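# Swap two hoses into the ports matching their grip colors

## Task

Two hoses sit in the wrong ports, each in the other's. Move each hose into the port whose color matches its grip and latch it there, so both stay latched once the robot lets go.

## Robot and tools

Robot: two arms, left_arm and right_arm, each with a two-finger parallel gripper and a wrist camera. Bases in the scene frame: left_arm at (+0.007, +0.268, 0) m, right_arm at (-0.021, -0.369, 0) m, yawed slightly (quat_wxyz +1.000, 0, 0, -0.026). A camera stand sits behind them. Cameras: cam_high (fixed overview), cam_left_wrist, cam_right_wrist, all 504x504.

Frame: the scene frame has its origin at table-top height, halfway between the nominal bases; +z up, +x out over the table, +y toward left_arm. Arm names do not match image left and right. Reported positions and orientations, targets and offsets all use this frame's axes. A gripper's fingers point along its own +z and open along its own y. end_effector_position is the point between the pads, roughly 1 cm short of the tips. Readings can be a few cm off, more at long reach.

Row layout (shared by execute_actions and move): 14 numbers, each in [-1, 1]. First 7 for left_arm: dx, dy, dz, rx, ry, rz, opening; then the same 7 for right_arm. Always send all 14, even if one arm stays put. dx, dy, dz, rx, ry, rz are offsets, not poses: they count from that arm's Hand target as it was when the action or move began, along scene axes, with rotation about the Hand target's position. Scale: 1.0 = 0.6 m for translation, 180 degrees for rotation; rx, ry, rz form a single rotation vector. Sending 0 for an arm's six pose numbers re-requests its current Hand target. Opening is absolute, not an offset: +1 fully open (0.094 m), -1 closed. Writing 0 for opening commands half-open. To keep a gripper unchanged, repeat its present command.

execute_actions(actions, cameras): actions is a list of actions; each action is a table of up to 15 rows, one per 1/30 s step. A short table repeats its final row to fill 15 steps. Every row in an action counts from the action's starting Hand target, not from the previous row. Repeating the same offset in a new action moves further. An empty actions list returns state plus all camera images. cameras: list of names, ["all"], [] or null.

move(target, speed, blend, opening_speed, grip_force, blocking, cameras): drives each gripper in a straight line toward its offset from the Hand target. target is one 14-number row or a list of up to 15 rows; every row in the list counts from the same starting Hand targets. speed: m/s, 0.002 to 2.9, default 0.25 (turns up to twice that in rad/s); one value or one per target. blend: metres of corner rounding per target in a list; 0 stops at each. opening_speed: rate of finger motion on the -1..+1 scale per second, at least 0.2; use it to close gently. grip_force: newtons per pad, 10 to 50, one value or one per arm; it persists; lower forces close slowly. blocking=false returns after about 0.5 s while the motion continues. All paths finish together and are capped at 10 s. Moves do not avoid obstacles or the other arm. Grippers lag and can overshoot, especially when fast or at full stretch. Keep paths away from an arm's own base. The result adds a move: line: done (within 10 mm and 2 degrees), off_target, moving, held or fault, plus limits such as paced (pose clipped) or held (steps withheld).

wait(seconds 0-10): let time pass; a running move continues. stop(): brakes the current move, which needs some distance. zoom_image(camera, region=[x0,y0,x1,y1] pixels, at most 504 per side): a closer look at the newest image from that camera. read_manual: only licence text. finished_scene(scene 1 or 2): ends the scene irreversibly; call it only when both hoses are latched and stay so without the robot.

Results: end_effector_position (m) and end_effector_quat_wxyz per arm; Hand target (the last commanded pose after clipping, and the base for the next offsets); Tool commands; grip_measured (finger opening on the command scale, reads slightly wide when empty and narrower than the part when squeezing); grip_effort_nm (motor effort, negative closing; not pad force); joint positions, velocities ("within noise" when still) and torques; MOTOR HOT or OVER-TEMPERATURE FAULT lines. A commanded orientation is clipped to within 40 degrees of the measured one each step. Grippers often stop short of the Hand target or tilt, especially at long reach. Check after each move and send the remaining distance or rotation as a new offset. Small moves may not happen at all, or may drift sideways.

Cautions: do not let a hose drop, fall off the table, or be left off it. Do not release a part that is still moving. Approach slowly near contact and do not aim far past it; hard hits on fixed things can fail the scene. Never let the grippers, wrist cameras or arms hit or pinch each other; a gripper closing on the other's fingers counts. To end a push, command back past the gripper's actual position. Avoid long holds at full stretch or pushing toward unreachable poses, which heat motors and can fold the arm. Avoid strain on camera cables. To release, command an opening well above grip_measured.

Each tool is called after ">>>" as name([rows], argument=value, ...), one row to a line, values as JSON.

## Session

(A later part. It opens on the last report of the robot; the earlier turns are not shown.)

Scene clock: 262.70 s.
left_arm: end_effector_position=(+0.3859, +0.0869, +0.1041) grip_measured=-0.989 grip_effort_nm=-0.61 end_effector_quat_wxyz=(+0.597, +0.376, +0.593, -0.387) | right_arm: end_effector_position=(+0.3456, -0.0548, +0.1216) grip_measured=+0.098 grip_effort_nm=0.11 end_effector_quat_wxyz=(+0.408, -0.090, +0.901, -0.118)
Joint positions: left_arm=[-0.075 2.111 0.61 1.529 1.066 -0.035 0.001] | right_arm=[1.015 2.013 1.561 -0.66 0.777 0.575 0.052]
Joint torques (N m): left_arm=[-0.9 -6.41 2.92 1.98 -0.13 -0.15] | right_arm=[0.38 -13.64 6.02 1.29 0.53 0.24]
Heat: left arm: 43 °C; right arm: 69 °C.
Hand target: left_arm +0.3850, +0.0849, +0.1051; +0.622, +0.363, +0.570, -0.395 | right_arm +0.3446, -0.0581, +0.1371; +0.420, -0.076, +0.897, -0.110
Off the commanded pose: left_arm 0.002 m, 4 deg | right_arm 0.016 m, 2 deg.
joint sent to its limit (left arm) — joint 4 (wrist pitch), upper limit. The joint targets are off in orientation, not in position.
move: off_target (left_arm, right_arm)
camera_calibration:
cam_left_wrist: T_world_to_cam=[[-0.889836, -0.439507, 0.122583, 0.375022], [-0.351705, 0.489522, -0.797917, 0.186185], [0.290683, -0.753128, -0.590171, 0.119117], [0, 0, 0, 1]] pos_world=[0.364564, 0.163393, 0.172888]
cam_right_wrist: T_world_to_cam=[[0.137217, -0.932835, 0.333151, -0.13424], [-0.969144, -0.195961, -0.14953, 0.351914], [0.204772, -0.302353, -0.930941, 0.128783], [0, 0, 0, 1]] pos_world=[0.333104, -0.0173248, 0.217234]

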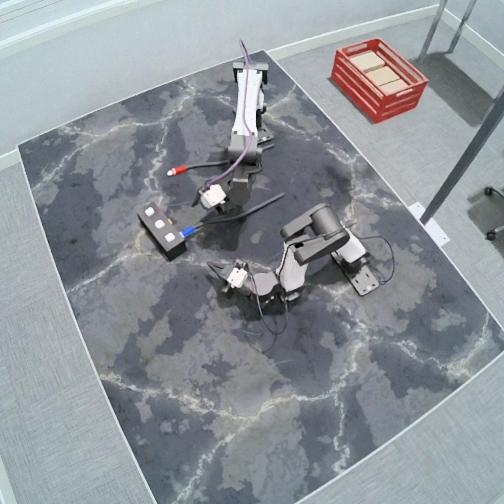

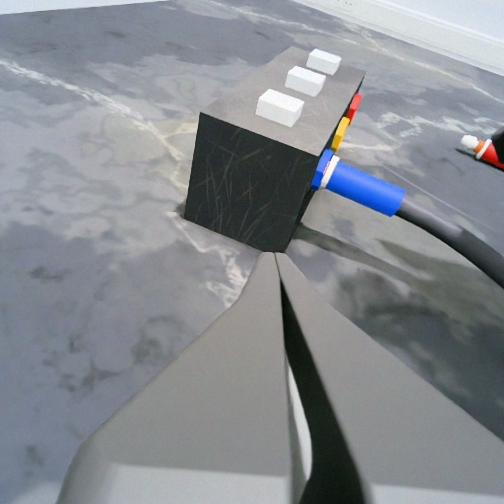

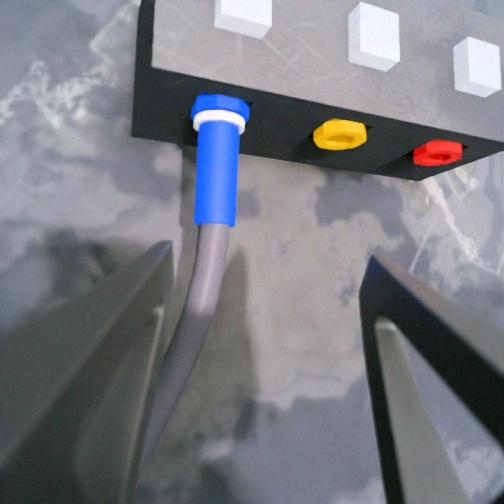

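>>> move(target=[0,0,0,0,0,0,-1, -0.1243,-0.3365,0.0,0.0934,0.0734,-0.1087,0.1], speed=0.25, cameras=["cam_high","cam_right_wrist"])

Scene clock: 264.77 s.
left_arm: end_effector_position=(+0.3859, +0.0869, +0.1041) grip_measured=-0.989 grip_effort_nm=-0.61 end_effector_quat_wxyz=(+0.597, +0.376, +0.593, -0.387) | right_arm: end_effector_position=(+0.2741, -0.2572, +0.1374) grip_measured=+0.098 grip_effort_nm=0.11 end_effector_quat_wxyz=(+0.298, +0.126, +0.945, -0.040)
Joint positions: left_arm=[-0.075 2.111 0.61 1.529 1.066 -0.035 0.001] | right_arm=[0.659 1.345 1.012 -0.817 0.456 0.774 0.052]
Joint torques (N m): left_arm=[-0.91 -6.41 2.92 1.98 -0.12 -0.14] | right_arm=[-0.03 -6.5 5.35 1.24 0.22 0.04]
Heat: left arm: 43 °C; right arm: 69 °C.
Hand target: left_arm +0.3850, +0.0849, +0.1051; +0.622, +0.363, +0.570, -0.395 | right_arm +0.2701, -0.2601, +0.1371; +0.297, +0.126, +0.946, -0.039
Off the commanded pose: left_arm 0.002 m, 4 deg | right_arm 0.005 m, 0 deg.
joint sent to its limit (left arm) — joint 4 (wrist pitch), upper limit. The joint targets are off in orientation, not in position.
move: off_target (left_arm)
camera_calibration:
cam_right_wrist: T_world_to_cam=[[-0.181172, -0.982881, 0.033496, -0.202995], [-0.982032, 0.182634, 0.0475159, 0.31922], [-0.05282, -0.0242856, -0.998309, 0.24832], [0, 0, 0, 1]] pos_world=[0.289823, -0.25179, 0.239531]
Images, in order (width x height): cam_high 504x504, cam_right_wrist 504x504.

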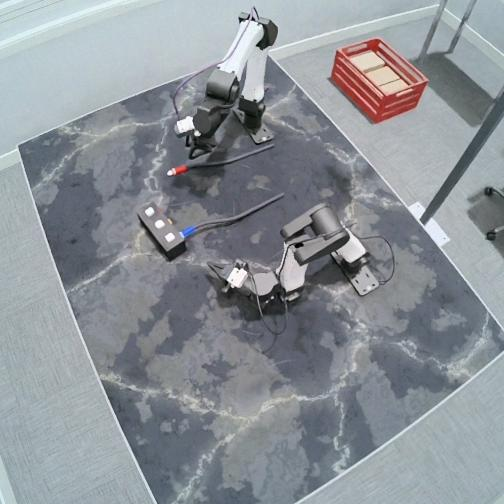

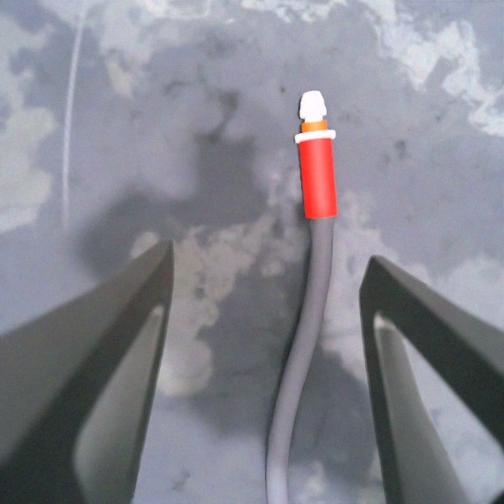

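>>> move(target=[0,0,0,0,0,0,-1, 0.0715,-0.0698,-0.1283,-0.0073,-0.0380,0.0506,0.1], speed=0.2, cameras=["cam_right_wrist"])

Scene clock: 266.70 s.
left_arm: end_effector_position=(+0.3859, +0.0869, +0.1041) grip_measured=-0.989 grip_effort_nm=-0.61 end_effector_quat_wxyz=(+0.597, +0.376, +0.593, -0.387) | right_arm: end_effector_position=(+0.3142, -0.3007, +0.0671) grip_measured=+0.098 grip_effort_nm=0.11 end_effector_quat_wxyz=(+0.360, +0.052, +0.931, -0.017)
Joint positions: left_arm=[-0.075 2.111 0.61 1.529 1.066 -0.035 0.001] | right_arm=[0.404 1.355 0.627 -0.158 0.301 0.358 0.052]
Joint torques (N m): left_arm=[-0.91 -6.42 2.91 1.98 -0.12 -0.14] | right_arm=[-0.13 -3.77 5.11 2.03 0.08 -0.03]
Heat: left arm: 43 °C; right arm: 67 °C.
Hand target: left_arm +0.3850, +0.0849, +0.1051; +0.622, +0.363, +0.570, -0.395 | right_arm +0.3129, -0.3019, +0.0601; +0.356, +0.049, +0.933, -0.018
Off the commanded pose: left_arm 0.002 m, 4 deg | right_arm 0.007 m, 1 deg.
joint sent to its limit (left arm) — joint 4 (wrist pitch), upper limit. The joint targets are off in orientation, not in position.
move: off_target (left_arm)
camera_calibration:
cam_right_wrist: T_world_to_cam=[[-0.0318074, -0.998828, 0.036476, -0.288089], [-0.996362, 0.0287998, -0.0802083, 0.336727], [0.0790638, -0.0388946, -0.99611, 0.133199], [0, 0, 0, 1]] pos_world=[0.315807, -0.292268, 0.170197]
Images, in order (width x height): cam_right_wrist 504x504.

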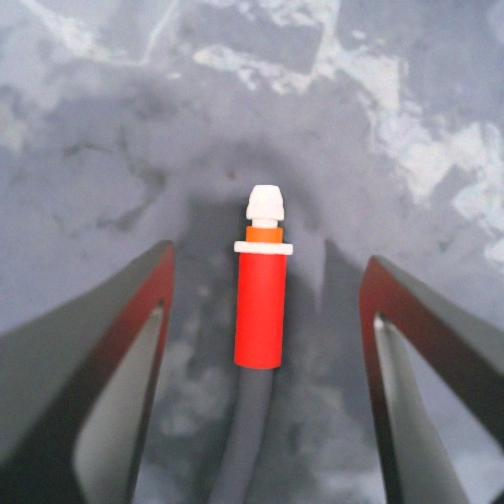

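>>> move(target=[0,0,0,0,0,0,-1, -0.0073,-0.002,-0.080,0,0,0,0.1], speed=0.1, cameras=["cam_right_wrist"])

Scene clock: 269.90 s.
left_arm: end_effector_position=(+0.3859, +0.0869, +0.1041) grip_measured=-0.989 grip_effort_nm=-0.61 end_effector_quat_wxyz=(+0.597, +0.376, +0.593, -0.387) | right_arm: end_effector_position=(+0.3113, -0.3017, +0.0190) grip_measured=+0.098 grip_effort_nm=0.11 end_effector_quat_wxyz=(+0.362, +0.053, +0.931, -0.016)
Joint positions: left_arm=[-0.075 2.111 0.61 1.529 1.066 -0.035 0.001] | right_arm=[0.404 1.488 0.497 0.108 0.301 0.358 0.052]
Joint torques (N m): left_arm=[-0.9 -6.42 2.91 1.98 -0.12 -0.14] | right_arm=[-0.03 -3.88 4.45 1.99 0.08 -0.03]
Heat: left arm: 43 °C; right arm: 65 °C.
Hand target: left_arm +0.3850, +0.0849, +0.1051; +0.622, +0.363, +0.570, -0.395 | right_arm +0.3086, -0.3031, +0.0122; +0.357, +0.049, +0.933, -0.018
Off the commanded pose: left_arm 0.002 m, 4 deg | right_arm 0.008 m, 1 deg.
joint sent to its limit (left arm) — joint 4 (wrist pitch), upper limit. The joint targets are off in orientation, not in position.
move: off_target (left_arm)
camera_calibration:
cam_right_wrist: T_world_to_cam=[[-0.0322683, -0.998889, 0.034348, -0.287145], [-0.996096, 0.0293147, -0.08327, 0.330159], [0.0821705, -0.0369008, -0.995935, 0.0850864], [0, 0, 0, 1]] pos_world=[0.312612, -0.293365, 0.122096]
Images, in order (width x height): cam_right_wrist 504x504.

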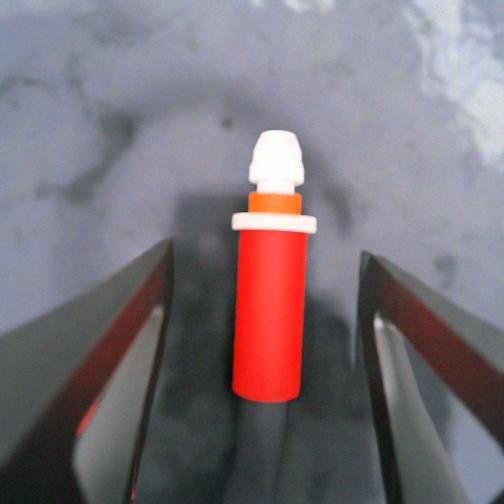

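>>> move(target=[0,0,0,0,0,0,-1, 0,0,0,0,0,0,-0.95], opening_speed=0.8, cameras=["cam_right_wrist"])

Scene clock: 271.63 s.
left_arm: end_effector_position=(+0.3859, +0.0869, +0.1041) grip_measured=-0.989 grip_effort_nm=-0.61 end_effector_quat_wxyz=(+0.597, +0.376, +0.593, -0.387) | right_arm: end_effector_position=(+0.3114, -0.3015, +0.0188) grip_measured=-0.643 grip_effort_nm=-1.04 end_effector_quat_wxyz=(+0.362, +0.053, +0.931, -0.016)
Joint positions: left_arm=[-0.075 2.111 0.61 1.529 1.066 -0.035 0.001] | right_arm=[0.404 1.489 0.497 0.11 0.3 0.358 0.017]
Joint torques (N m): left_arm=[-0.91 -6.41 2.92 1.98 -0.12 -0.15] | right_arm=[-0.03 -3.99 4.44 1.99 0.11 -0.01]
Heat: left arm: 43 °C; right arm: 64 °C.
Hand target: left_arm +0.3850, +0.0849, +0.1051; +0.622, +0.363, +0.570, -0.395 | right_arm +0.3085, -0.3031, +0.0120; +0.356, +0.049, +0.933, -0.018
Off the commanded pose: left_arm 0.002 m, 4 deg | right_arm 0.007 m, 1 deg.
joint sent to its limit (left arm) — joint 4 (wrist pitch), upper limit. The joint targets are off in orientation, not in position.
move: off_target (left_arm)
camera_calibration:
cam_right_wrist: T_world_to_cam=[[-0.0314371, -0.998931, 0.0339043, -0.287253], [-0.996106, 0.0285169, -0.0834204, 0.330027], [0.0823643, -0.0363948, -0.995938, 0.0849705], [0, 0, 0, 1]] pos_world=[0.312713, -0.293264, 0.121895]
Images, in order (width x height): cam_right_wrist 504x504.

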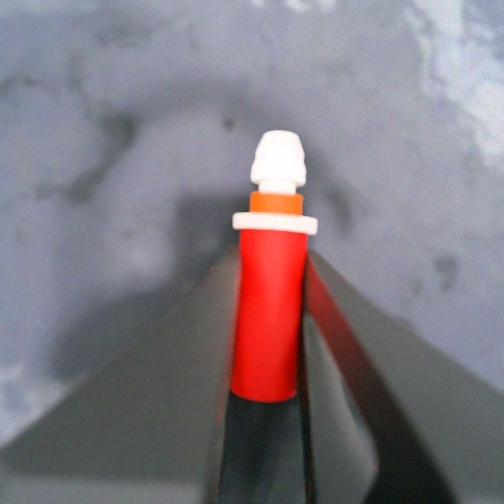

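>>> move([
  [0,0,0,0,0,0,-1, 0,0,0.09,0,0,0,-0.95],
  [0,0,0,0,0,0,-1, 0.0942,0.2052,0.1467,0,0,0.072,-0.95],
], blend=[0.02,0], speed=0.15, cameras=["all"])

Scene clock: 274.03 s.
left_arm: end_effector_position=(+0.3859, +0.0869, +0.1041) grip_measured=-0.989 grip_effort_nm=-0.61 end_effector_quat_wxyz=(+0.597, +0.376, +0.593, -0.387) | right_arm: end_effector_position=(+0.3556, -0.1876, +0.0904) grip_measured=-0.643 grip_effort_nm=-1.05 end_effector_quat_wxyz=(+0.345, -0.054, +0.937, +0.015)
Joint positions: left_arm=[-0.075 2.111 0.61 1.529 1.066 -0.035 0.001] | right_arm=[0.623 1.632 1.005 -0.295 0.299 0.356 0.017]
Joint torques (N m): left_arm=[-0.91 -6.41 2.93 1.98 -0.12 -0.15] | right_arm=[0.39 -6.3 9.91 1.77 0.11 0.01]
Heat: left arm: 43 °C; right arm: 63 °C.
Hand target: left_arm +0.3850, +0.0849, +0.1051; +0.622, +0.363, +0.570, -0.395 | right_arm +0.3650, -0.1800, +0.1000; +0.356, -0.056, +0.932, +0.022
Off the commanded pose: left_arm 0.002 m, 4 deg | right_arm 0.015 m, 2 deg.
joint sent to its limit (left arm) — joint 4 (wrist pitch), upper limit. The joint targets are off in orientation, not in position.
move: off_target (left_arm, right_arm)
camera_calibration:
cam_left_wrist: T_world_to_cam=[[-0.889836, -0.439507, 0.122583, 0.375022], [-0.351705, 0.489522, -0.797917, 0.186185], [0.290683, -0.753128, -0.590171, 0.119117], [0, 0, 0, 1]] pos_world=[0.364564, 0.163393, 0.172888]
cam_right_wrist: T_world_to_cam=[[0.190312, -0.980494, 0.0491193, -0.251294], [-0.980203, -0.192563, -0.0460559, 0.326205], [0.0546161, -0.0393819, -0.99773, 0.166322], [0, 0, 0, 1]] pos_world=[0.358488, -0.177027, 0.193312]

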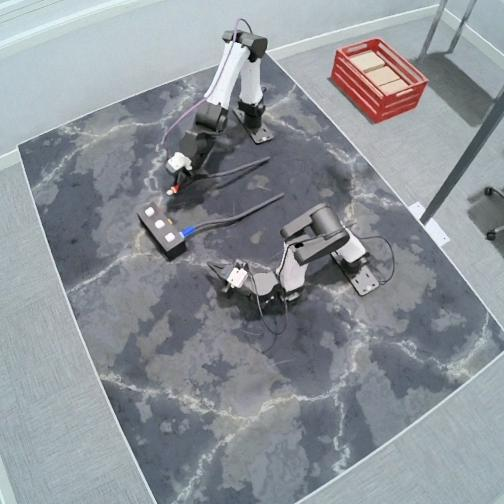

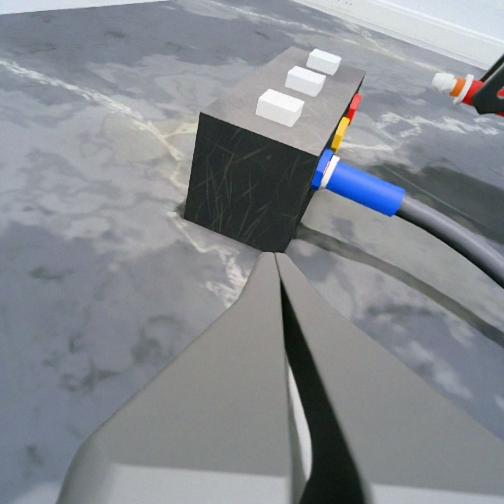

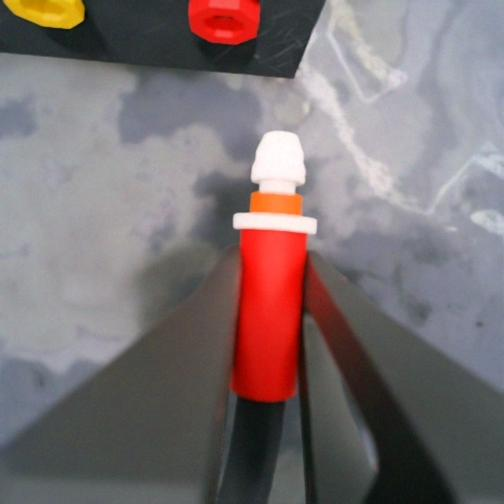

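>>> move(target=[0,0.01,-0.10,0.03,0,0,0,-1, 0,0,0,0,0,0,-0.95], speed=0.12, cameras=["cam_left_wrist","cam_right_wrist"])


>>> move(target=[0.01,-0.10,0.03,0,0,0,-1, 0,0,0,0,0,0,-0.95], speed=0.12, cameras=["cam_left_wrist","cam_right_wrist"])

Scene clock: 275.90 s.
left_arm: end_effector_position=(+0.3850, +0.0262, +0.1161) grip_measured=-0.989 grip_effort_nm=-0.61 end_effector_quat_wxyz=(+0.604, +0.366, +0.586, -0.398) | right_arm: end_effector_position=(+0.3555, -0.1877, +0.0903) grip_measured=-0.643 grip_effort_nm=-1.05 end_effector_quat_wxyz=(+0.345, -0.054, +0.937, +0.015)
Joint positions: left_arm=[-0.268 2.111 0.651 1.53 0.872 -0.078 0.001] | right_arm=[0.623 1.632 1.005 -0.296 0.299 0.356 0.017]
Joint torques (N m): left_arm=[-0.39 -6.35 5.83 2.06 -0.16 -0.15] | right_arm=[0.44 -6.28 9.95 1.79 0.11 -0.01]
Heat: left arm: 43 °C; right arm: 62 °C.
Hand target: left_arm +0.3910, +0.0249, +0.1230; +0.622, +0.363, +0.570, -0.396 | right_arm +0.3650, -0.1800, +0.1000; +0.356, -0.056, +0.932, +0.022
Off the commanded pose: left_arm 0.009 m, 3 deg | right_arm 0.016 m, 2 deg.
joint sent to its limit (left arm) — joint 4 (wrist pitch), upper limit. The joint targets still meet the commanded pose.
move: off_target (left_arm, right_arm)
camera_calibration:
cam_left_wrist: T_world_to_cam=[[-0.890401, -0.434085, 0.136954, 0.344496], [-0.350592, 0.462145, -0.81456, 0.227464], [0.290296, -0.7733, -0.563681, 0.0782748], [0, 0, 0, 1]] pos_world=[0.363764, 0.104949, 0.182225]
cam_right_wrist: T_world_to_cam=[[0.190333, -0.980476, 0.0493982, -0.251328], [-0.980232, -0.192573, -0.04539, 0.325981], [0.0540166, -0.0397825, -0.997747, 0.166375], [0, 0, 0, 1]] pos_world=[0.358387, -0.177027, 0.193212]
Images, in order (width x height): cam_left_wrist 504x504, cam_right_wrist 504x504.

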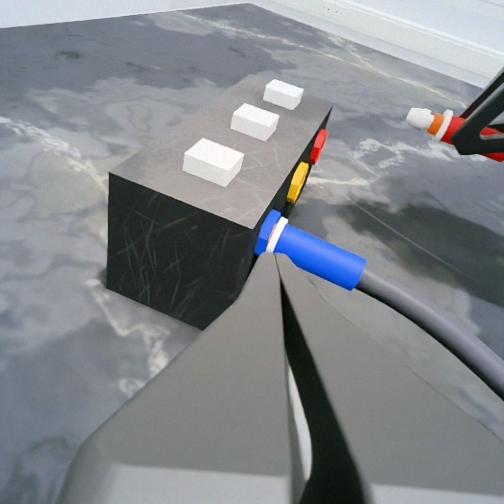

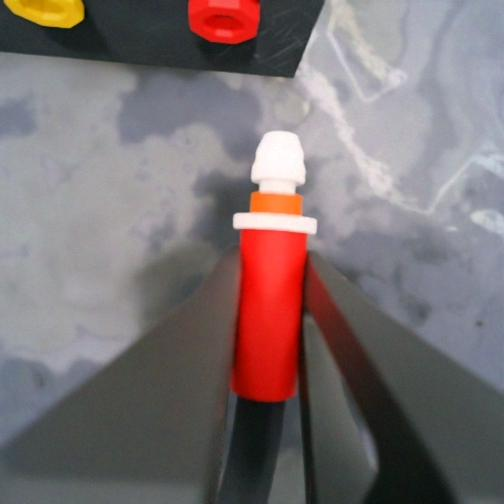

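>>> move(target=[0,0,0,0,0,0,-1, 0.04,0.018,-0.060,0,0,0,-0.95], speed=0.12, cameras=["cam_left_wrist","cam_right_wrist"])

>>> zoom_image(camera="cam_left_wrist", region=[290, 60, 440, 210])

>>> zoom_image(camera="cam_right_wrist", region=[180, 50, 340, 210])

Scene clock: 277.33 s.
left_arm: end_effector_position=(+0.3851, +0.0262, +0.1161) grip_measured=-0.989 grip_effort_nm=-0.61 end_effector_quat_wxyz=(+0.604, +0.366, +0.586, -0.398) | right_arm: end_effector_position=(+0.3742, -0.1767, +0.0536) grip_measured=-0.643 grip_effort_nm=-1.05 end_effector_quat_wxyz=(+0.338, -0.058, +0.939, +0.012)
Joint positions: left_arm=[-0.268 2.111 0.651 1.53 0.872 -0.078 0.001] | right_arm=[0.619 1.78 1.025 -0.182 0.293 0.347 0.017]
Joint torques (N m): left_arm=[-0.42 -6.35 5.83 2.05 -0.15 -0.14] | right_arm=[-0.21 -7.05 9.61 1.99 0.09 -0.02]
Heat: left arm: 43 °C; right arm: 62 °C.
Hand target: left_arm +0.3910, +0.0249, +0.1230; +0.622, +0.363, +0.570, -0.396 | right_arm +0.3891, -0.1692, +0.0641; +0.356, -0.056, +0.932, +0.022
Off the commanded pose: left_arm 0.009 m, 3 deg | right_arm 0.020 m, 3 deg.
joint sent to its limit (left arm) — joint 4 (wrist pitch), upper limit. The joint targets still meet the commanded pose.
move: off_target (left_arm, right_arm)
camera_calibration:
cam_left_wrist: T_world_to_cam=[[-0.890097, -0.434705, 0.136964, 0.344494], [-0.350877, 0.461781, -0.814643, 0.227575], [0.290882, -0.773169, -0.563558, 0.0781038], [0, 0, 0, 1]] pos_world=[0.363765, 0.105051, 0.182225]
cam_right_wrist: T_world_to_cam=[[0.196666, -0.97885, 0.0563561, -0.244814], [-0.97964, -0.19854, -0.0297982, 0.342751], [0.0403569, -0.0493484, -0.997966, 0.13258], [0, 0, 0, 1]] pos_world=[0.378568, -0.165044, 0.15632]
Images, in order (width x height): cam_left_wrist 504x504, cam_right_wrist 504x504.

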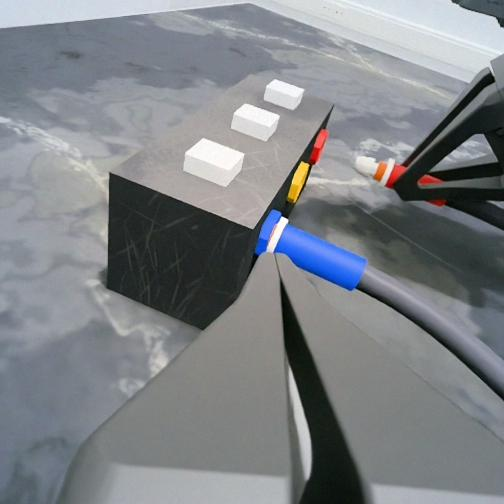

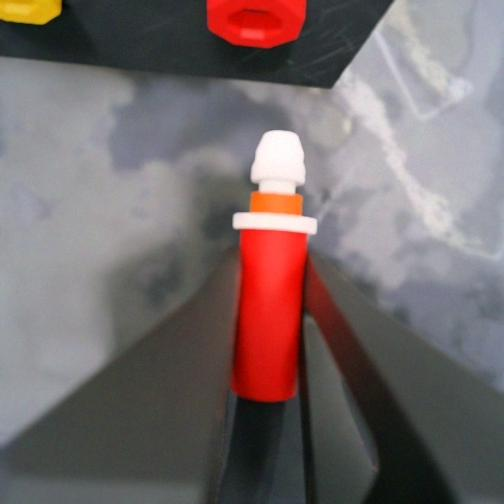

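Scaled by 3.360 from the camera's 504x504 image, which has a finer 720x720 frame.

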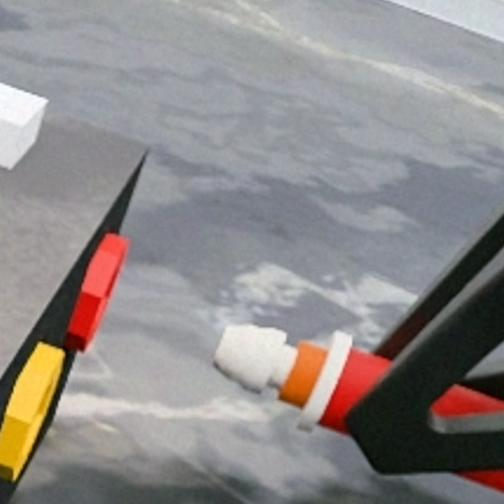

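Scaled by 3.150 from the camera's 504x504 image, which has a finer 720x720 frame.

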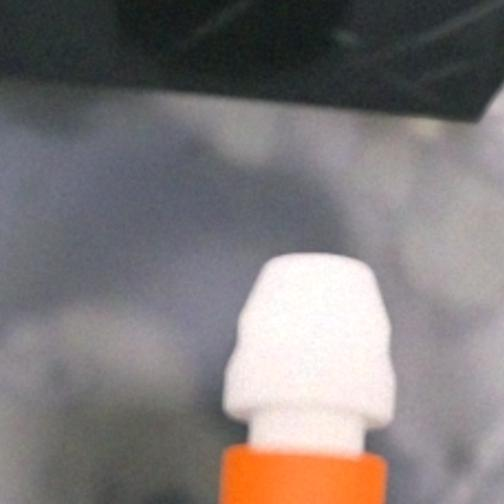

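>>> move(target=[0,0,0,0,0,0,-1, 0.009,0.0185,0.0125,0,0,-0.0167,-0.95], speed=0.12, cameras=["cam_left_wrist","cam_right_wrist"])

>>> zoom_image(camera="cam_left_wrist", region=[290, 60, 440, 210])

>>> zoom_image(camera="cam_right_wrist", region=[180, 0, 340, 160])

Scene clock: 278.83 s.
left_arm: end_effector_position=(+0.3851, +0.0262, +0.1161) grip_measured=-0.989 grip_effort_nm=-0.61 end_effector_quat_wxyz=(+0.604, +0.366, +0.586, -0.398) | right_arm: end_effector_position=(+0.3840, -0.1647, +0.0628) grip_measured=-0.643 grip_effort_nm=-1.05 end_effector_quat_wxyz=(+0.343, -0.040, +0.938, +0.008)
Joint positions: left_arm=[-0.268 2.111 0.651 1.53 0.872 -0.078 0.001] | right_arm=[0.643 1.818 1.109 -0.231 0.329 0.398 0.017]
Joint torques (N m): left_arm=[-0.42 -6.32 5.85 2.05 -0.15 -0.15] | right_arm=[0.54 -7.5 9.73 1.75 0.3 0.19]
Heat: left arm: 43 °C; right arm: 61 °C.
Hand target: left_arm +0.3910, +0.0249, +0.1230; +0.622, +0.363, +0.570, -0.396 | right_arm +0.3944, -0.1581, +0.0716; +0.357, -0.032, +0.934, +0.013
Off the commanded pose: left_arm 0.009 m, 3 deg | right_arm 0.015 m, 2 deg.
joint sent to its limit (left arm) — joint 4 (wrist pitch), upper limit. The joint targets still meet the commanded pose.
move: off_target (left_arm, right_arm)
camera_calibration:
cam_left_wrist: T_world_to_cam=[[-0.890097, -0.434705, 0.136964, 0.344494], [-0.350877, 0.461781, -0.814643, 0.227575], [0.290882, -0.773169, -0.563558, 0.0781038], [0, 0, 0, 1]] pos_world=[0.363765, 0.105051, 0.182225]
cam_right_wrist: T_world_to_cam=[[0.160543, -0.985666, 0.0518568, -0.222448], [-0.985797, -0.162746, -0.041458, 0.363987], [0.0493032, -0.0444645, -0.997794, 0.139296], [0, 0, 0, 1]] pos_world=[0.387662, -0.153828, 0.165614]
Images, in order (width x height): cam_left_wrist 504x504, cam_right_wrist 504x504.

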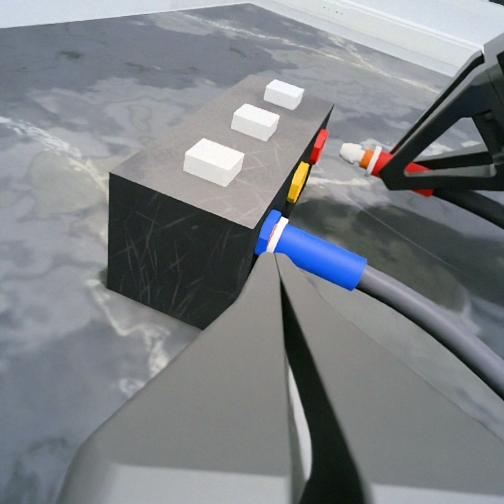

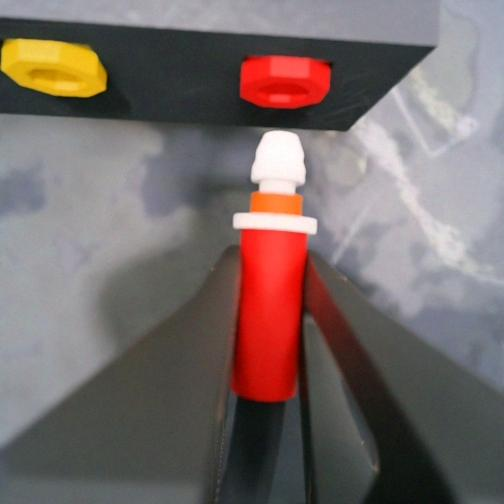

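Scaled by 3.360 from the camera's 504x504 image, which has a finer 720x720 frame.

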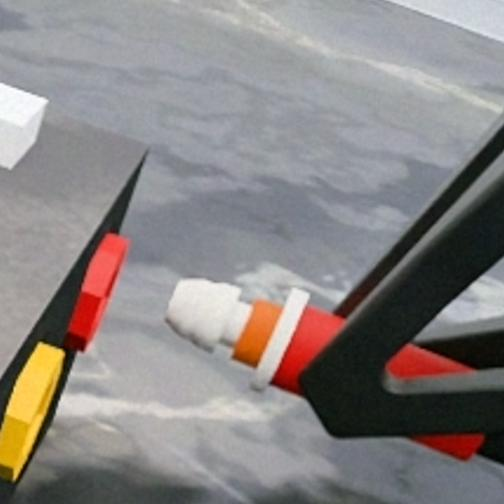

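Scaled by 3.150 from the camera's 504x504 image, which has a finer 720x720 frame.

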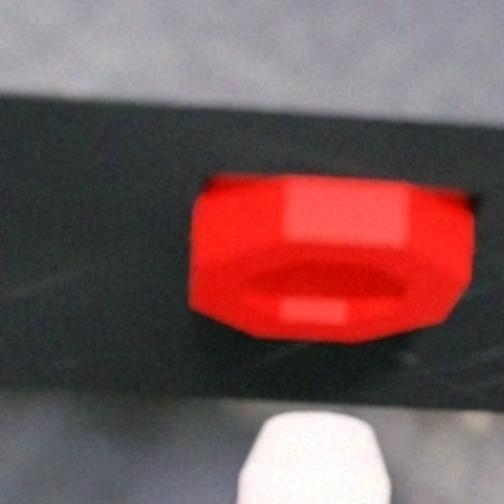

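>>> move(target=[0,0,0,0,0,0,-1, 0.055,0.0066,0.004,0.001,-0.008,-0.004,-0.95], speed=0.12, cameras=["cam_left_wrist","cam_right_wrist"])

>>> zoom_image(camera="cam_left_wrist", region=[290, 80, 410, 200])

>>> zoom_image(camera="cam_right_wrist", region=[200, 80, 360, 240])

Scene clock: 280.07 s.
left_arm: end_effector_position=(+0.3851, +0.0262, +0.1161) grip_measured=-0.989 grip_effort_nm=-0.61 end_effector_quat_wxyz=(+0.604, +0.366, +0.586, -0.398) | right_arm: end_effector_position=(+0.3974, -0.1618, +0.0525) grip_measured=-0.643 grip_effort_nm=-1.05 end_effector_quat_wxyz=(+0.324, -0.041, +0.945, -0.003)
Joint positions: left_arm=[-0.268 2.111 0.651 1.53 0.872 -0.078 0.001] | right_arm=[0.63 1.9 1.201 -0.286 0.323 0.393 0.017]
Joint torques (N m): left_arm=[-0.4 -6.34 5.83 2.05 -0.15 -0.15] | right_arm=[-1.03 -8.13 11.14 2.37 0.35 0.01]
Heat: left arm: 43 °C; right arm: 61 °C.
Hand target: left_arm +0.3910, +0.0249, +0.1230; +0.622, +0.363, +0.570, -0.396 | right_arm +0.4275, -0.1541, +0.0740; +0.369, -0.026, +0.929, +0.012
Off the commanded pose: left_arm 0.009 m, 3 deg | right_arm 0.038 m, 6 deg.
joint sent to its limit (left arm) — joint 4 (wrist pitch), upper limit. The joint targets still meet the commanded pose.
move: off_target (left_arm, right_arm)
camera_calibration:
cam_left_wrist: T_world_to_cam=[[-0.890097, -0.434705, 0.136964, 0.344494], [-0.350877, 0.461781, -0.814643, 0.227575], [0.290882, -0.773169, -0.563558, 0.0781038], [0, 0, 0, 1]] pos_world=[0.363765, 0.105051, 0.182225]
cam_right_wrist: T_world_to_cam=[[0.156619, -0.985282, 0.0684869, -0.220526], [-0.987612, -0.156912, 0.00111686, 0.376577], [0.00964601, -0.0678134, -0.997651, 0.140484], [0, 0, 0, 1]] pos_world=[0.405096, -0.148664, 0.154836]
Images, in order (width x height): cam_left_wrist 504x504, cam_right_wrist 504x504.

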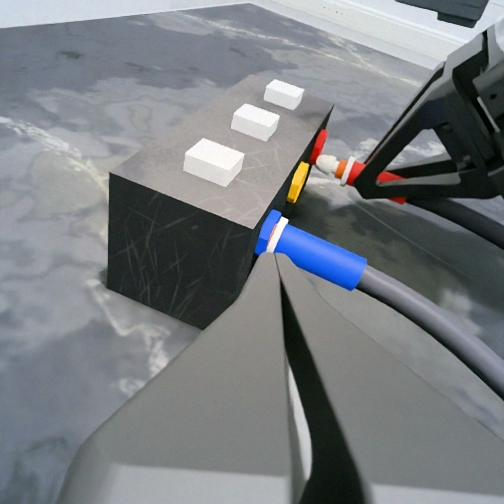

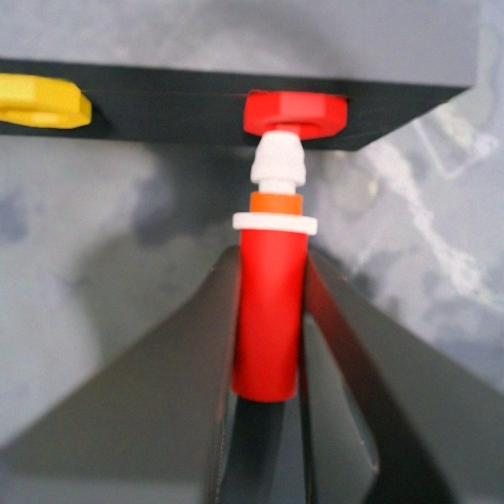

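Scaled by 4.200 from the camera's 504x504 image, which has a finer 720x720 frame.

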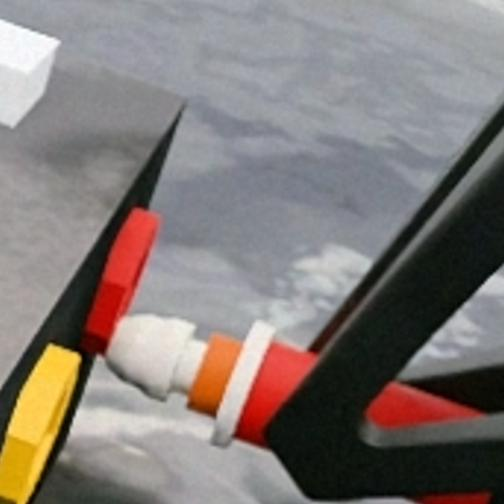

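Scaled by 3.150 from the camera's 504x504 image, which has a finer 720x720 frame.

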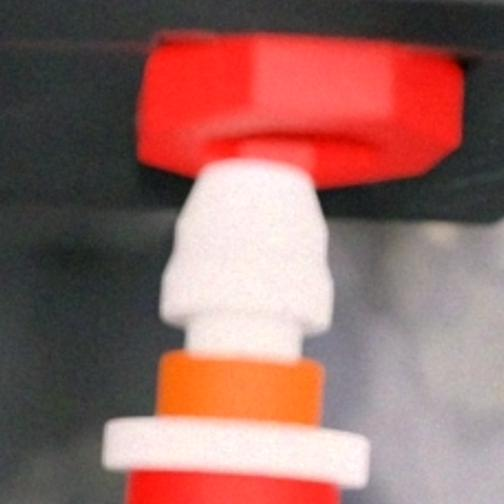

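>>> move([
  [0,0,0,0,0,0,-1, -0.065,-0.012,0.0,0,0,0,-0.95],
  [0,0,0,0,0,0,-1, -0.035,-0.006,0.006,0,0,0,-0.95],
], speed=0.12, cameras=["cam_left_wrist","cam_right_wrist"])

>>> zoom_image(camera="cam_left_wrist", region=[290, 80, 410, 200])

>>> zoom_image(camera="cam_right_wrist", region=[200, 20, 360, 180])

Scene clock: 281.87 s.
left_arm: end_effector_position=(+0.3851, +0.0262, +0.1161) grip_measured=-0.989 grip_effort_nm=-0.61 end_effector_quat_wxyz=(+0.604, +0.366, +0.586, -0.398) | right_arm: end_effector_position=(+0.3946, -0.1628, +0.0645) grip_measured=-0.643 grip_effort_nm=-1.05 end_effector_quat_wxyz=(+0.352, -0.030, +0.936, +0.004)
Joint positions: left_arm=[-0.268 2.111 0.651 1.53 0.872 -0.078 0.001] | right_arm=[0.641 1.849 1.145 -0.225 0.35 0.409 0.017]
Joint torques (N m): left_arm=[-0.42 -6.34 5.83 2.05 -0.15 -0.15] | right_arm=[-0.12 -8.77 9.66 1.79 0.18 0.03]
Heat: left arm: 43 °C; right arm: 61 °C.
Hand target: left_arm +0.3910, +0.0249, +0.1230; +0.622, +0.363, +0.570, -0.396 | right_arm +0.4064, -0.1577, +0.0777; +0.369, -0.026, +0.929, +0.012
Off the commanded pose: left_arm 0.009 m, 3 deg | right_arm 0.018 m, 2 deg.
joint sent to its limit (left arm) — joint 4 (wrist pitch), upper limit. The joint targets still meet the commanded pose.
move: off_target (left_arm, right_arm)
camera_calibration:
cam_left_wrist: T_world_to_cam=[[-0.890097, -0.434705, 0.136964, 0.344494], [-0.350877, 0.461781, -0.814643, 0.227575], [0.290882, -0.773169, -0.563558, 0.0781038], [0, 0, 0, 1]] pos_world=[0.363765, 0.105051, 0.182225]
cam_right_wrist: T_world_to_cam=[[0.136658, -0.989089, 0.0550186, -0.213768], [-0.988362, -0.139883, -0.0597773, 0.380697], [0.0668213, -0.0462093, -0.996694, 0.133234], [0, 0, 0, 1]] pos_world=[0.396577, -0.152026, 0.167312]
Images, in order (width x height): cam_left_wrist 504x504, cam_right_wrist 504x504.

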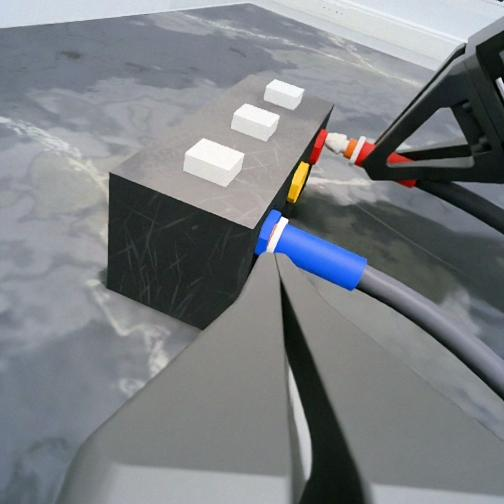

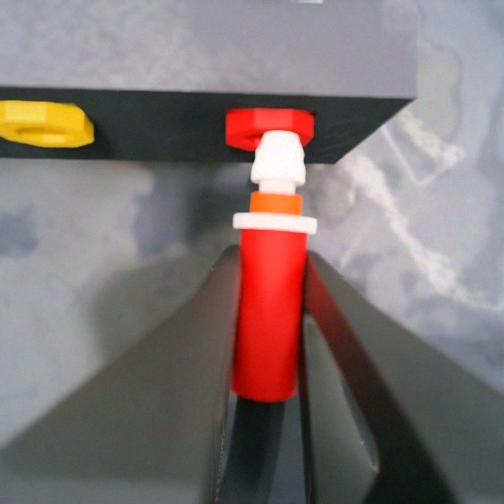

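Scaled by 4.200 from the camera's 504x504 image, which has a finer 720x720 frame.

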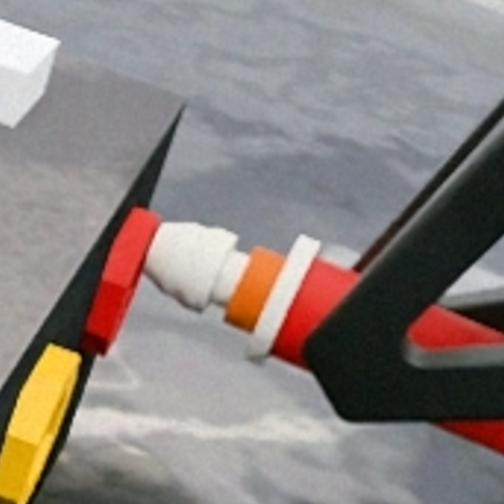

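Scaled by 3.150 from the camera's 504x504 image, which has a finer 720x720 frame.

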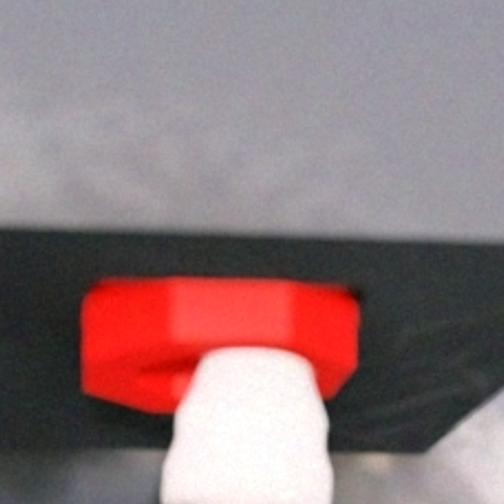

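>>> move([
  [0,0,0,0,0,0,-1, -0.044,-0.004,-0.0195,-0.002,0.0165,0,-0.95],
  [0,0,0,0,0,0,-1, -0.0157,0.002,-0.0103,-0.002,0.0165,0,-0.95],
], speed=0.12, cameras=["cam_left_wrist","cam_right_wrist"])

>>> zoom_image(camera="cam_left_wrist", region=[290, 80, 410, 200])

>>> zoom_image(camera="cam_right_wrist", region=[200, 20, 360, 180])

Scene clock: 283.93 s.
left_arm: end_effector_position=(+0.3851, +0.0262, +0.1161) grip_measured=-0.989 grip_effort_nm=-0.61 end_effector_quat_wxyz=(+0.604, +0.366, +0.586, -0.398) | right_arm: end_effector_position=(+0.3865, -0.1621, +0.0613) grip_measured=-0.643 grip_effort_nm=-1.05 end_effector_quat_wxyz=(+0.332, -0.029, +0.943, +0.000)
Joint positions: left_arm=[-0.268 2.111 0.651 1.53 0.872 -0.078 0.001] | right_arm=[0.65 1.849 1.16 -0.286 0.343 0.43 0.017]
Joint torques (N m): left_arm=[-0.4 -6.35 5.83 2.05 -0.15 -0.15] | right_arm=[-0.18 -8.43 9.61 1.66 0.11 0.04]
Heat: left arm: 43 °C; right arm: 60 °C.
Hand target: left_arm +0.3910, +0.0249, +0.1230; +0.622, +0.363, +0.570, -0.396 | right_arm +0.3970, -0.1565, +0.0715; +0.344, -0.026, +0.938, +0.009
Off the commanded pose: left_arm 0.009 m, 3 deg | right_arm 0.016 m, 2 deg.
joint sent to its limit (left arm) — joint 4 (wrist pitch), upper limit. The joint targets still meet the commanded pose.
move: off_target (left_arm, right_arm)
camera_calibration:
cam_left_wrist: T_world_to_cam=[[-0.890097, -0.434705, 0.136964, 0.344494], [-0.350877, 0.461781, -0.814643, 0.227575], [0.290882, -0.773169, -0.563558, 0.0781038], [0, 0, 0, 1]] pos_world=[0.363765, 0.105051, 0.182225]
cam_right_wrist: T_world_to_cam=[[0.135851, -0.989123, 0.0563863, -0.211506], [-0.990405, -0.137042, -0.0178045, 0.371329], [0.0253381, -0.0534265, -0.99825, 0.145641], [0, 0, 0, 1]] pos_world=[0.392809, -0.150537, 0.163923]
Images, in order (width x height): cam_left_wrist 504x504, cam_right_wrist 504x504.

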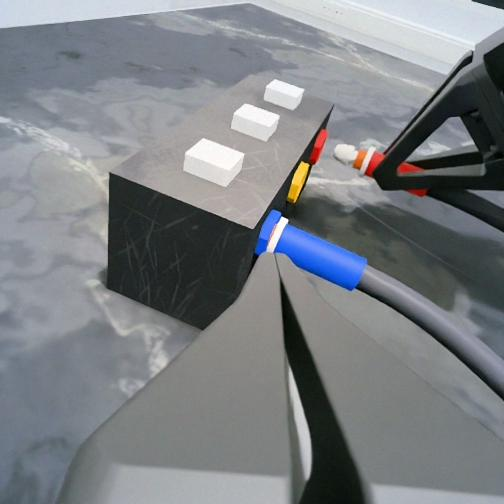

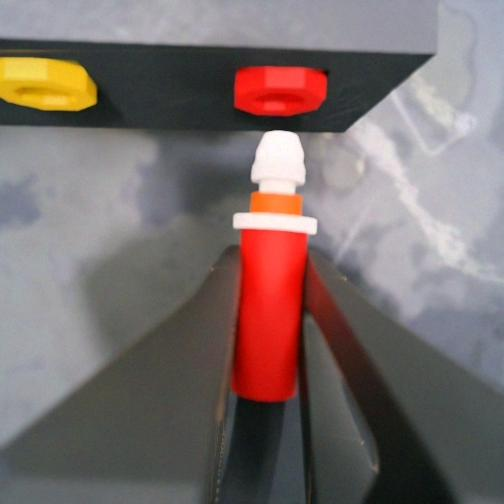

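Scaled by 4.200 from the camera's 504x504 image, which has a finer 720x720 frame.

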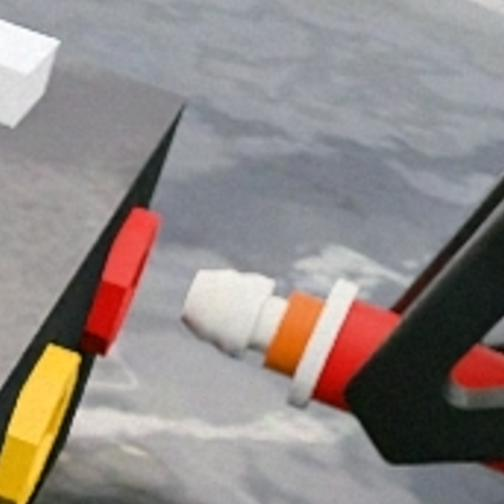

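Scaled by 3.150 from the camera's 504x504 image, which has a finer 720x720 frame.

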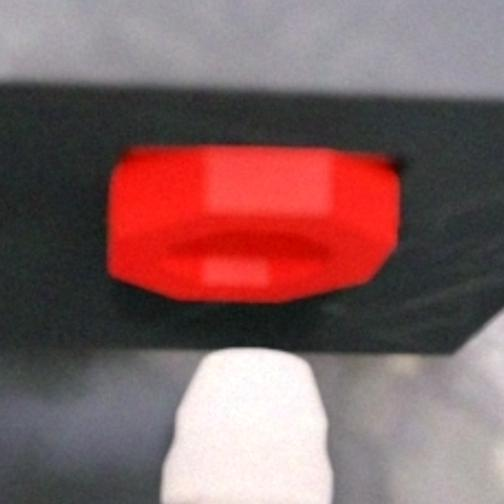

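>>> move(target=[0,0,0,0,0,0,-1, 0.022,0.0026,0.001,0,0,0.006,-0.95], speed=0.08, cameras=["cam_left_wrist","cam_right_wrist"])

>>> zoom_image(camera="cam_left_wrist", region=[290, 80, 410, 200])

>>> zoom_image(camera="cam_right_wrist", region=[200, 20, 360, 180])

Scene clock: 285.27 s.
left_arm: end_effector_position=(+0.3851, +0.0262, +0.1161) grip_measured=-0.989 grip_effort_nm=-0.61 end_effector_quat_wxyz=(+0.604, +0.366, +0.586, -0.398) | right_arm: end_effector_position=(+0.3970, -0.1619, +0.0623) grip_measured=-0.643 grip_effort_nm=-1.05 end_effector_quat_wxyz=(+0.330, -0.036, +0.943, +0.003)
Joint positions: left_arm=[-0.268 2.111 0.651 1.53 0.872 -0.078 0.001] | right_arm=[0.629 1.875 1.202 -0.297 0.321 0.401 0.017]
Joint torques (N m): left_arm=[-0.4 -6.34 5.82 2.05 -0.15 -0.14] | right_arm=[-0.05 -8.06 10.14 1.79 0.09 -0.02]
Heat: left arm: 43 °C; right arm: 60 °C.
Hand target: left_arm +0.3910, +0.0249, +0.1230; +0.622, +0.363, +0.570, -0.396 | right_arm +0.4102, -0.1550, +0.0722; +0.344, -0.035, +0.938, +0.013
Off the commanded pose: left_arm 0.009 m, 3 deg | right_arm 0.018 m, 2 deg.
joint sent to its limit (left arm) — joint 4 (wrist pitch), upper limit. The joint targets still meet the commanded pose.
move: off_target (left_arm, right_arm)
camera_calibration:
cam_left_wrist: T_world_to_cam=[[-0.890097, -0.434705, 0.136964, 0.344494], [-0.350877, 0.461781, -0.814643, 0.227575], [0.290882, -0.773169, -0.563558, 0.0781038], [0, 0, 0, 1]] pos_world=[0.363765, 0.105051, 0.182225]
cam_right_wrist: T_world_to_cam=[[0.150436, -0.987067, 0.0553951, -0.218263], [-0.988411, -0.151319, -0.0120769, 0.378274], [0.020303, -0.0529364, -0.998391, 0.148504], [0, 0, 0, 1]] pos_world=[0.403709, -0.150339, 0.164924]
Images, in order (width x height): cam_left_wrist 504x504, cam_right_wrist 504x504.

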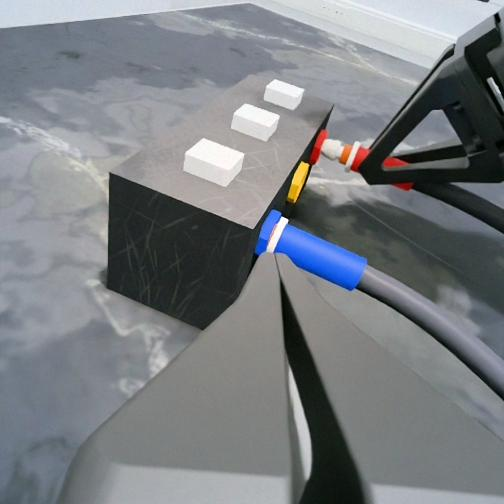

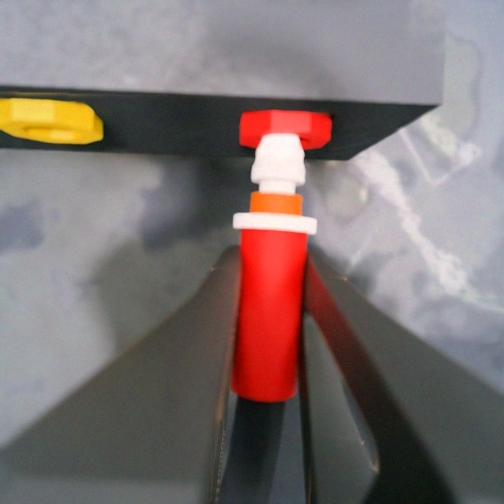

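Scaled by 4.200 from the camera's 504x504 image, which has a finer 720x720 frame.

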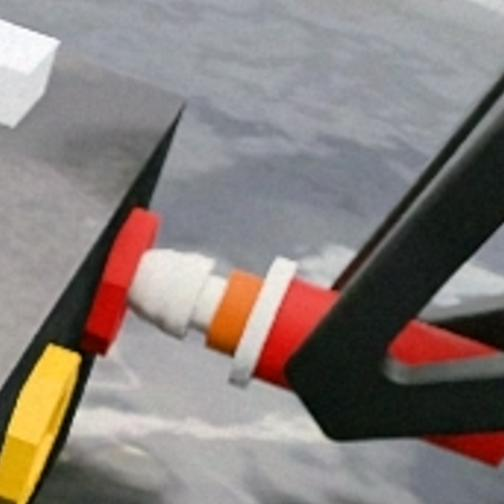

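Scaled by 3.150 from the camera's 504x504 image, which has a finer 720x720 frame.

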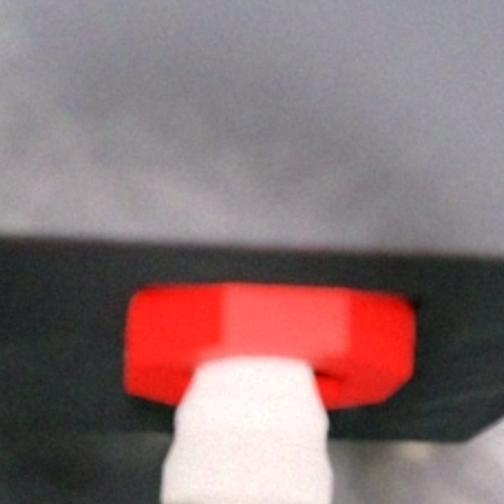

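>>> move(target=[0,0,0,0,0,0,-1, 0.035,0.0042,0.004,0.0005,-0.004,0,-0.95], speed=0.08, cameras=["cam_left_wrist","cam_right_wrist"])

>>> zoom_image(camera="cam_left_wrist", region=[290, 80, 410, 200])

>>> zoom_image(camera="cam_right_wrist", region=[200, 60, 360, 220])

Scene clock: 286.40 s.
left_arm: end_effector_position=(+0.3851, +0.0262, +0.1161) grip_measured=-0.989 grip_effort_nm=-0.61 end_effector_quat_wxyz=(+0.604, +0.366, +0.586, -0.398) | right_arm: end_effector_position=(+0.4060, -0.1620, +0.0611) grip_measured=-0.643 grip_effort_nm=-1.05 end_effector_quat_wxyz=(+0.318, -0.042, +0.947, -0.005)
Joint positions: left_arm=[-0.268 2.111 0.651 1.53 0.872 -0.078 0.001] | right_arm=[0.616 1.917 1.27 -0.348 0.313 0.382 0.017]
Joint torques (N m): left_arm=[-0.4 -6.34 5.85 2.05 -0.15 -0.14] | right_arm=[-0.87 -7.5 10.74 2.28 0.1 -0.02]
Heat: left arm: 43 °C; right arm: 60 °C.
Hand target: left_arm +0.3910, +0.0249, +0.1230; +0.622, +0.363, +0.570, -0.396 | right_arm +0.4312, -0.1523, +0.0745; +0.350, -0.035, +0.936, +0.013
Off the commanded pose: left_arm 0.009 m, 3 deg | right_arm 0.030 m, 5 deg.
joint sent to its limit (left arm) — joint 4 (wrist pitch), upper limit. The joint targets still meet the commanded pose.
move: off_target (left_arm, right_arm)
camera_calibration:
cam_left_wrist: T_world_to_cam=[[-0.890097, -0.434705, 0.136964, 0.344494], [-0.350877, 0.461781, -0.814643, 0.227575], [0.290882, -0.773169, -0.563558, 0.0781038], [0, 0, 0, 1]] pos_world=[0.363765, 0.105051, 0.182225]
cam_right_wrist: T_world_to_cam=[[0.158357, -0.984792, 0.0714754, -0.223431], [-0.987374, -0.157656, 0.0153729, 0.384048], [-0.00387056, -0.0730074, -0.997324, 0.153588], [0, 0, 0, 1]] pos_world=[0.415175, -0.148272, 0.163243]
Images, in order (width x height): cam_left_wrist 504x504, cam_right_wrist 504x504.

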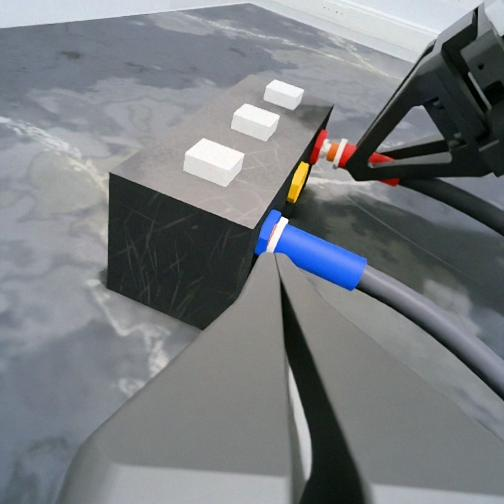

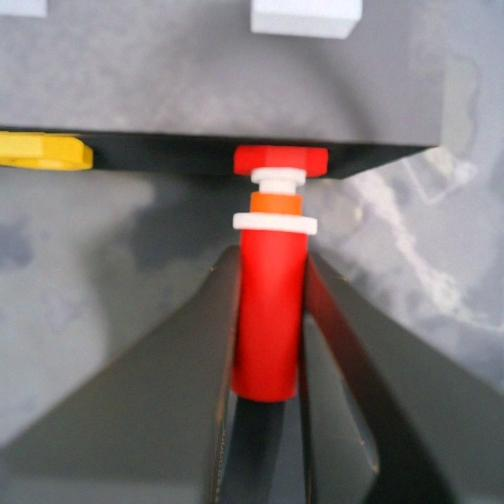

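Scaled by 4.200 from the camera's 504x504 image, which has a finer 720x720 frame.

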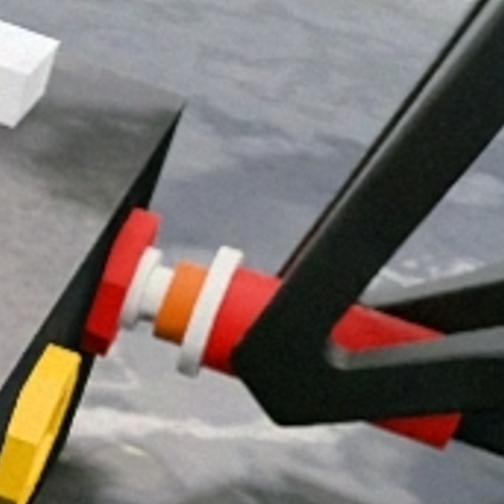

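Scaled by 3.150 from the camera's 504x504 image, which has a finer 720x720 frame.

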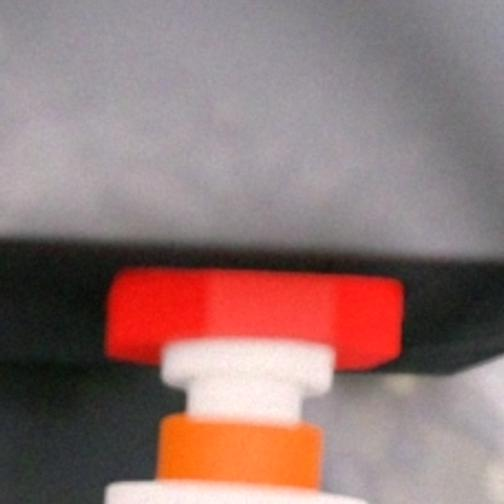

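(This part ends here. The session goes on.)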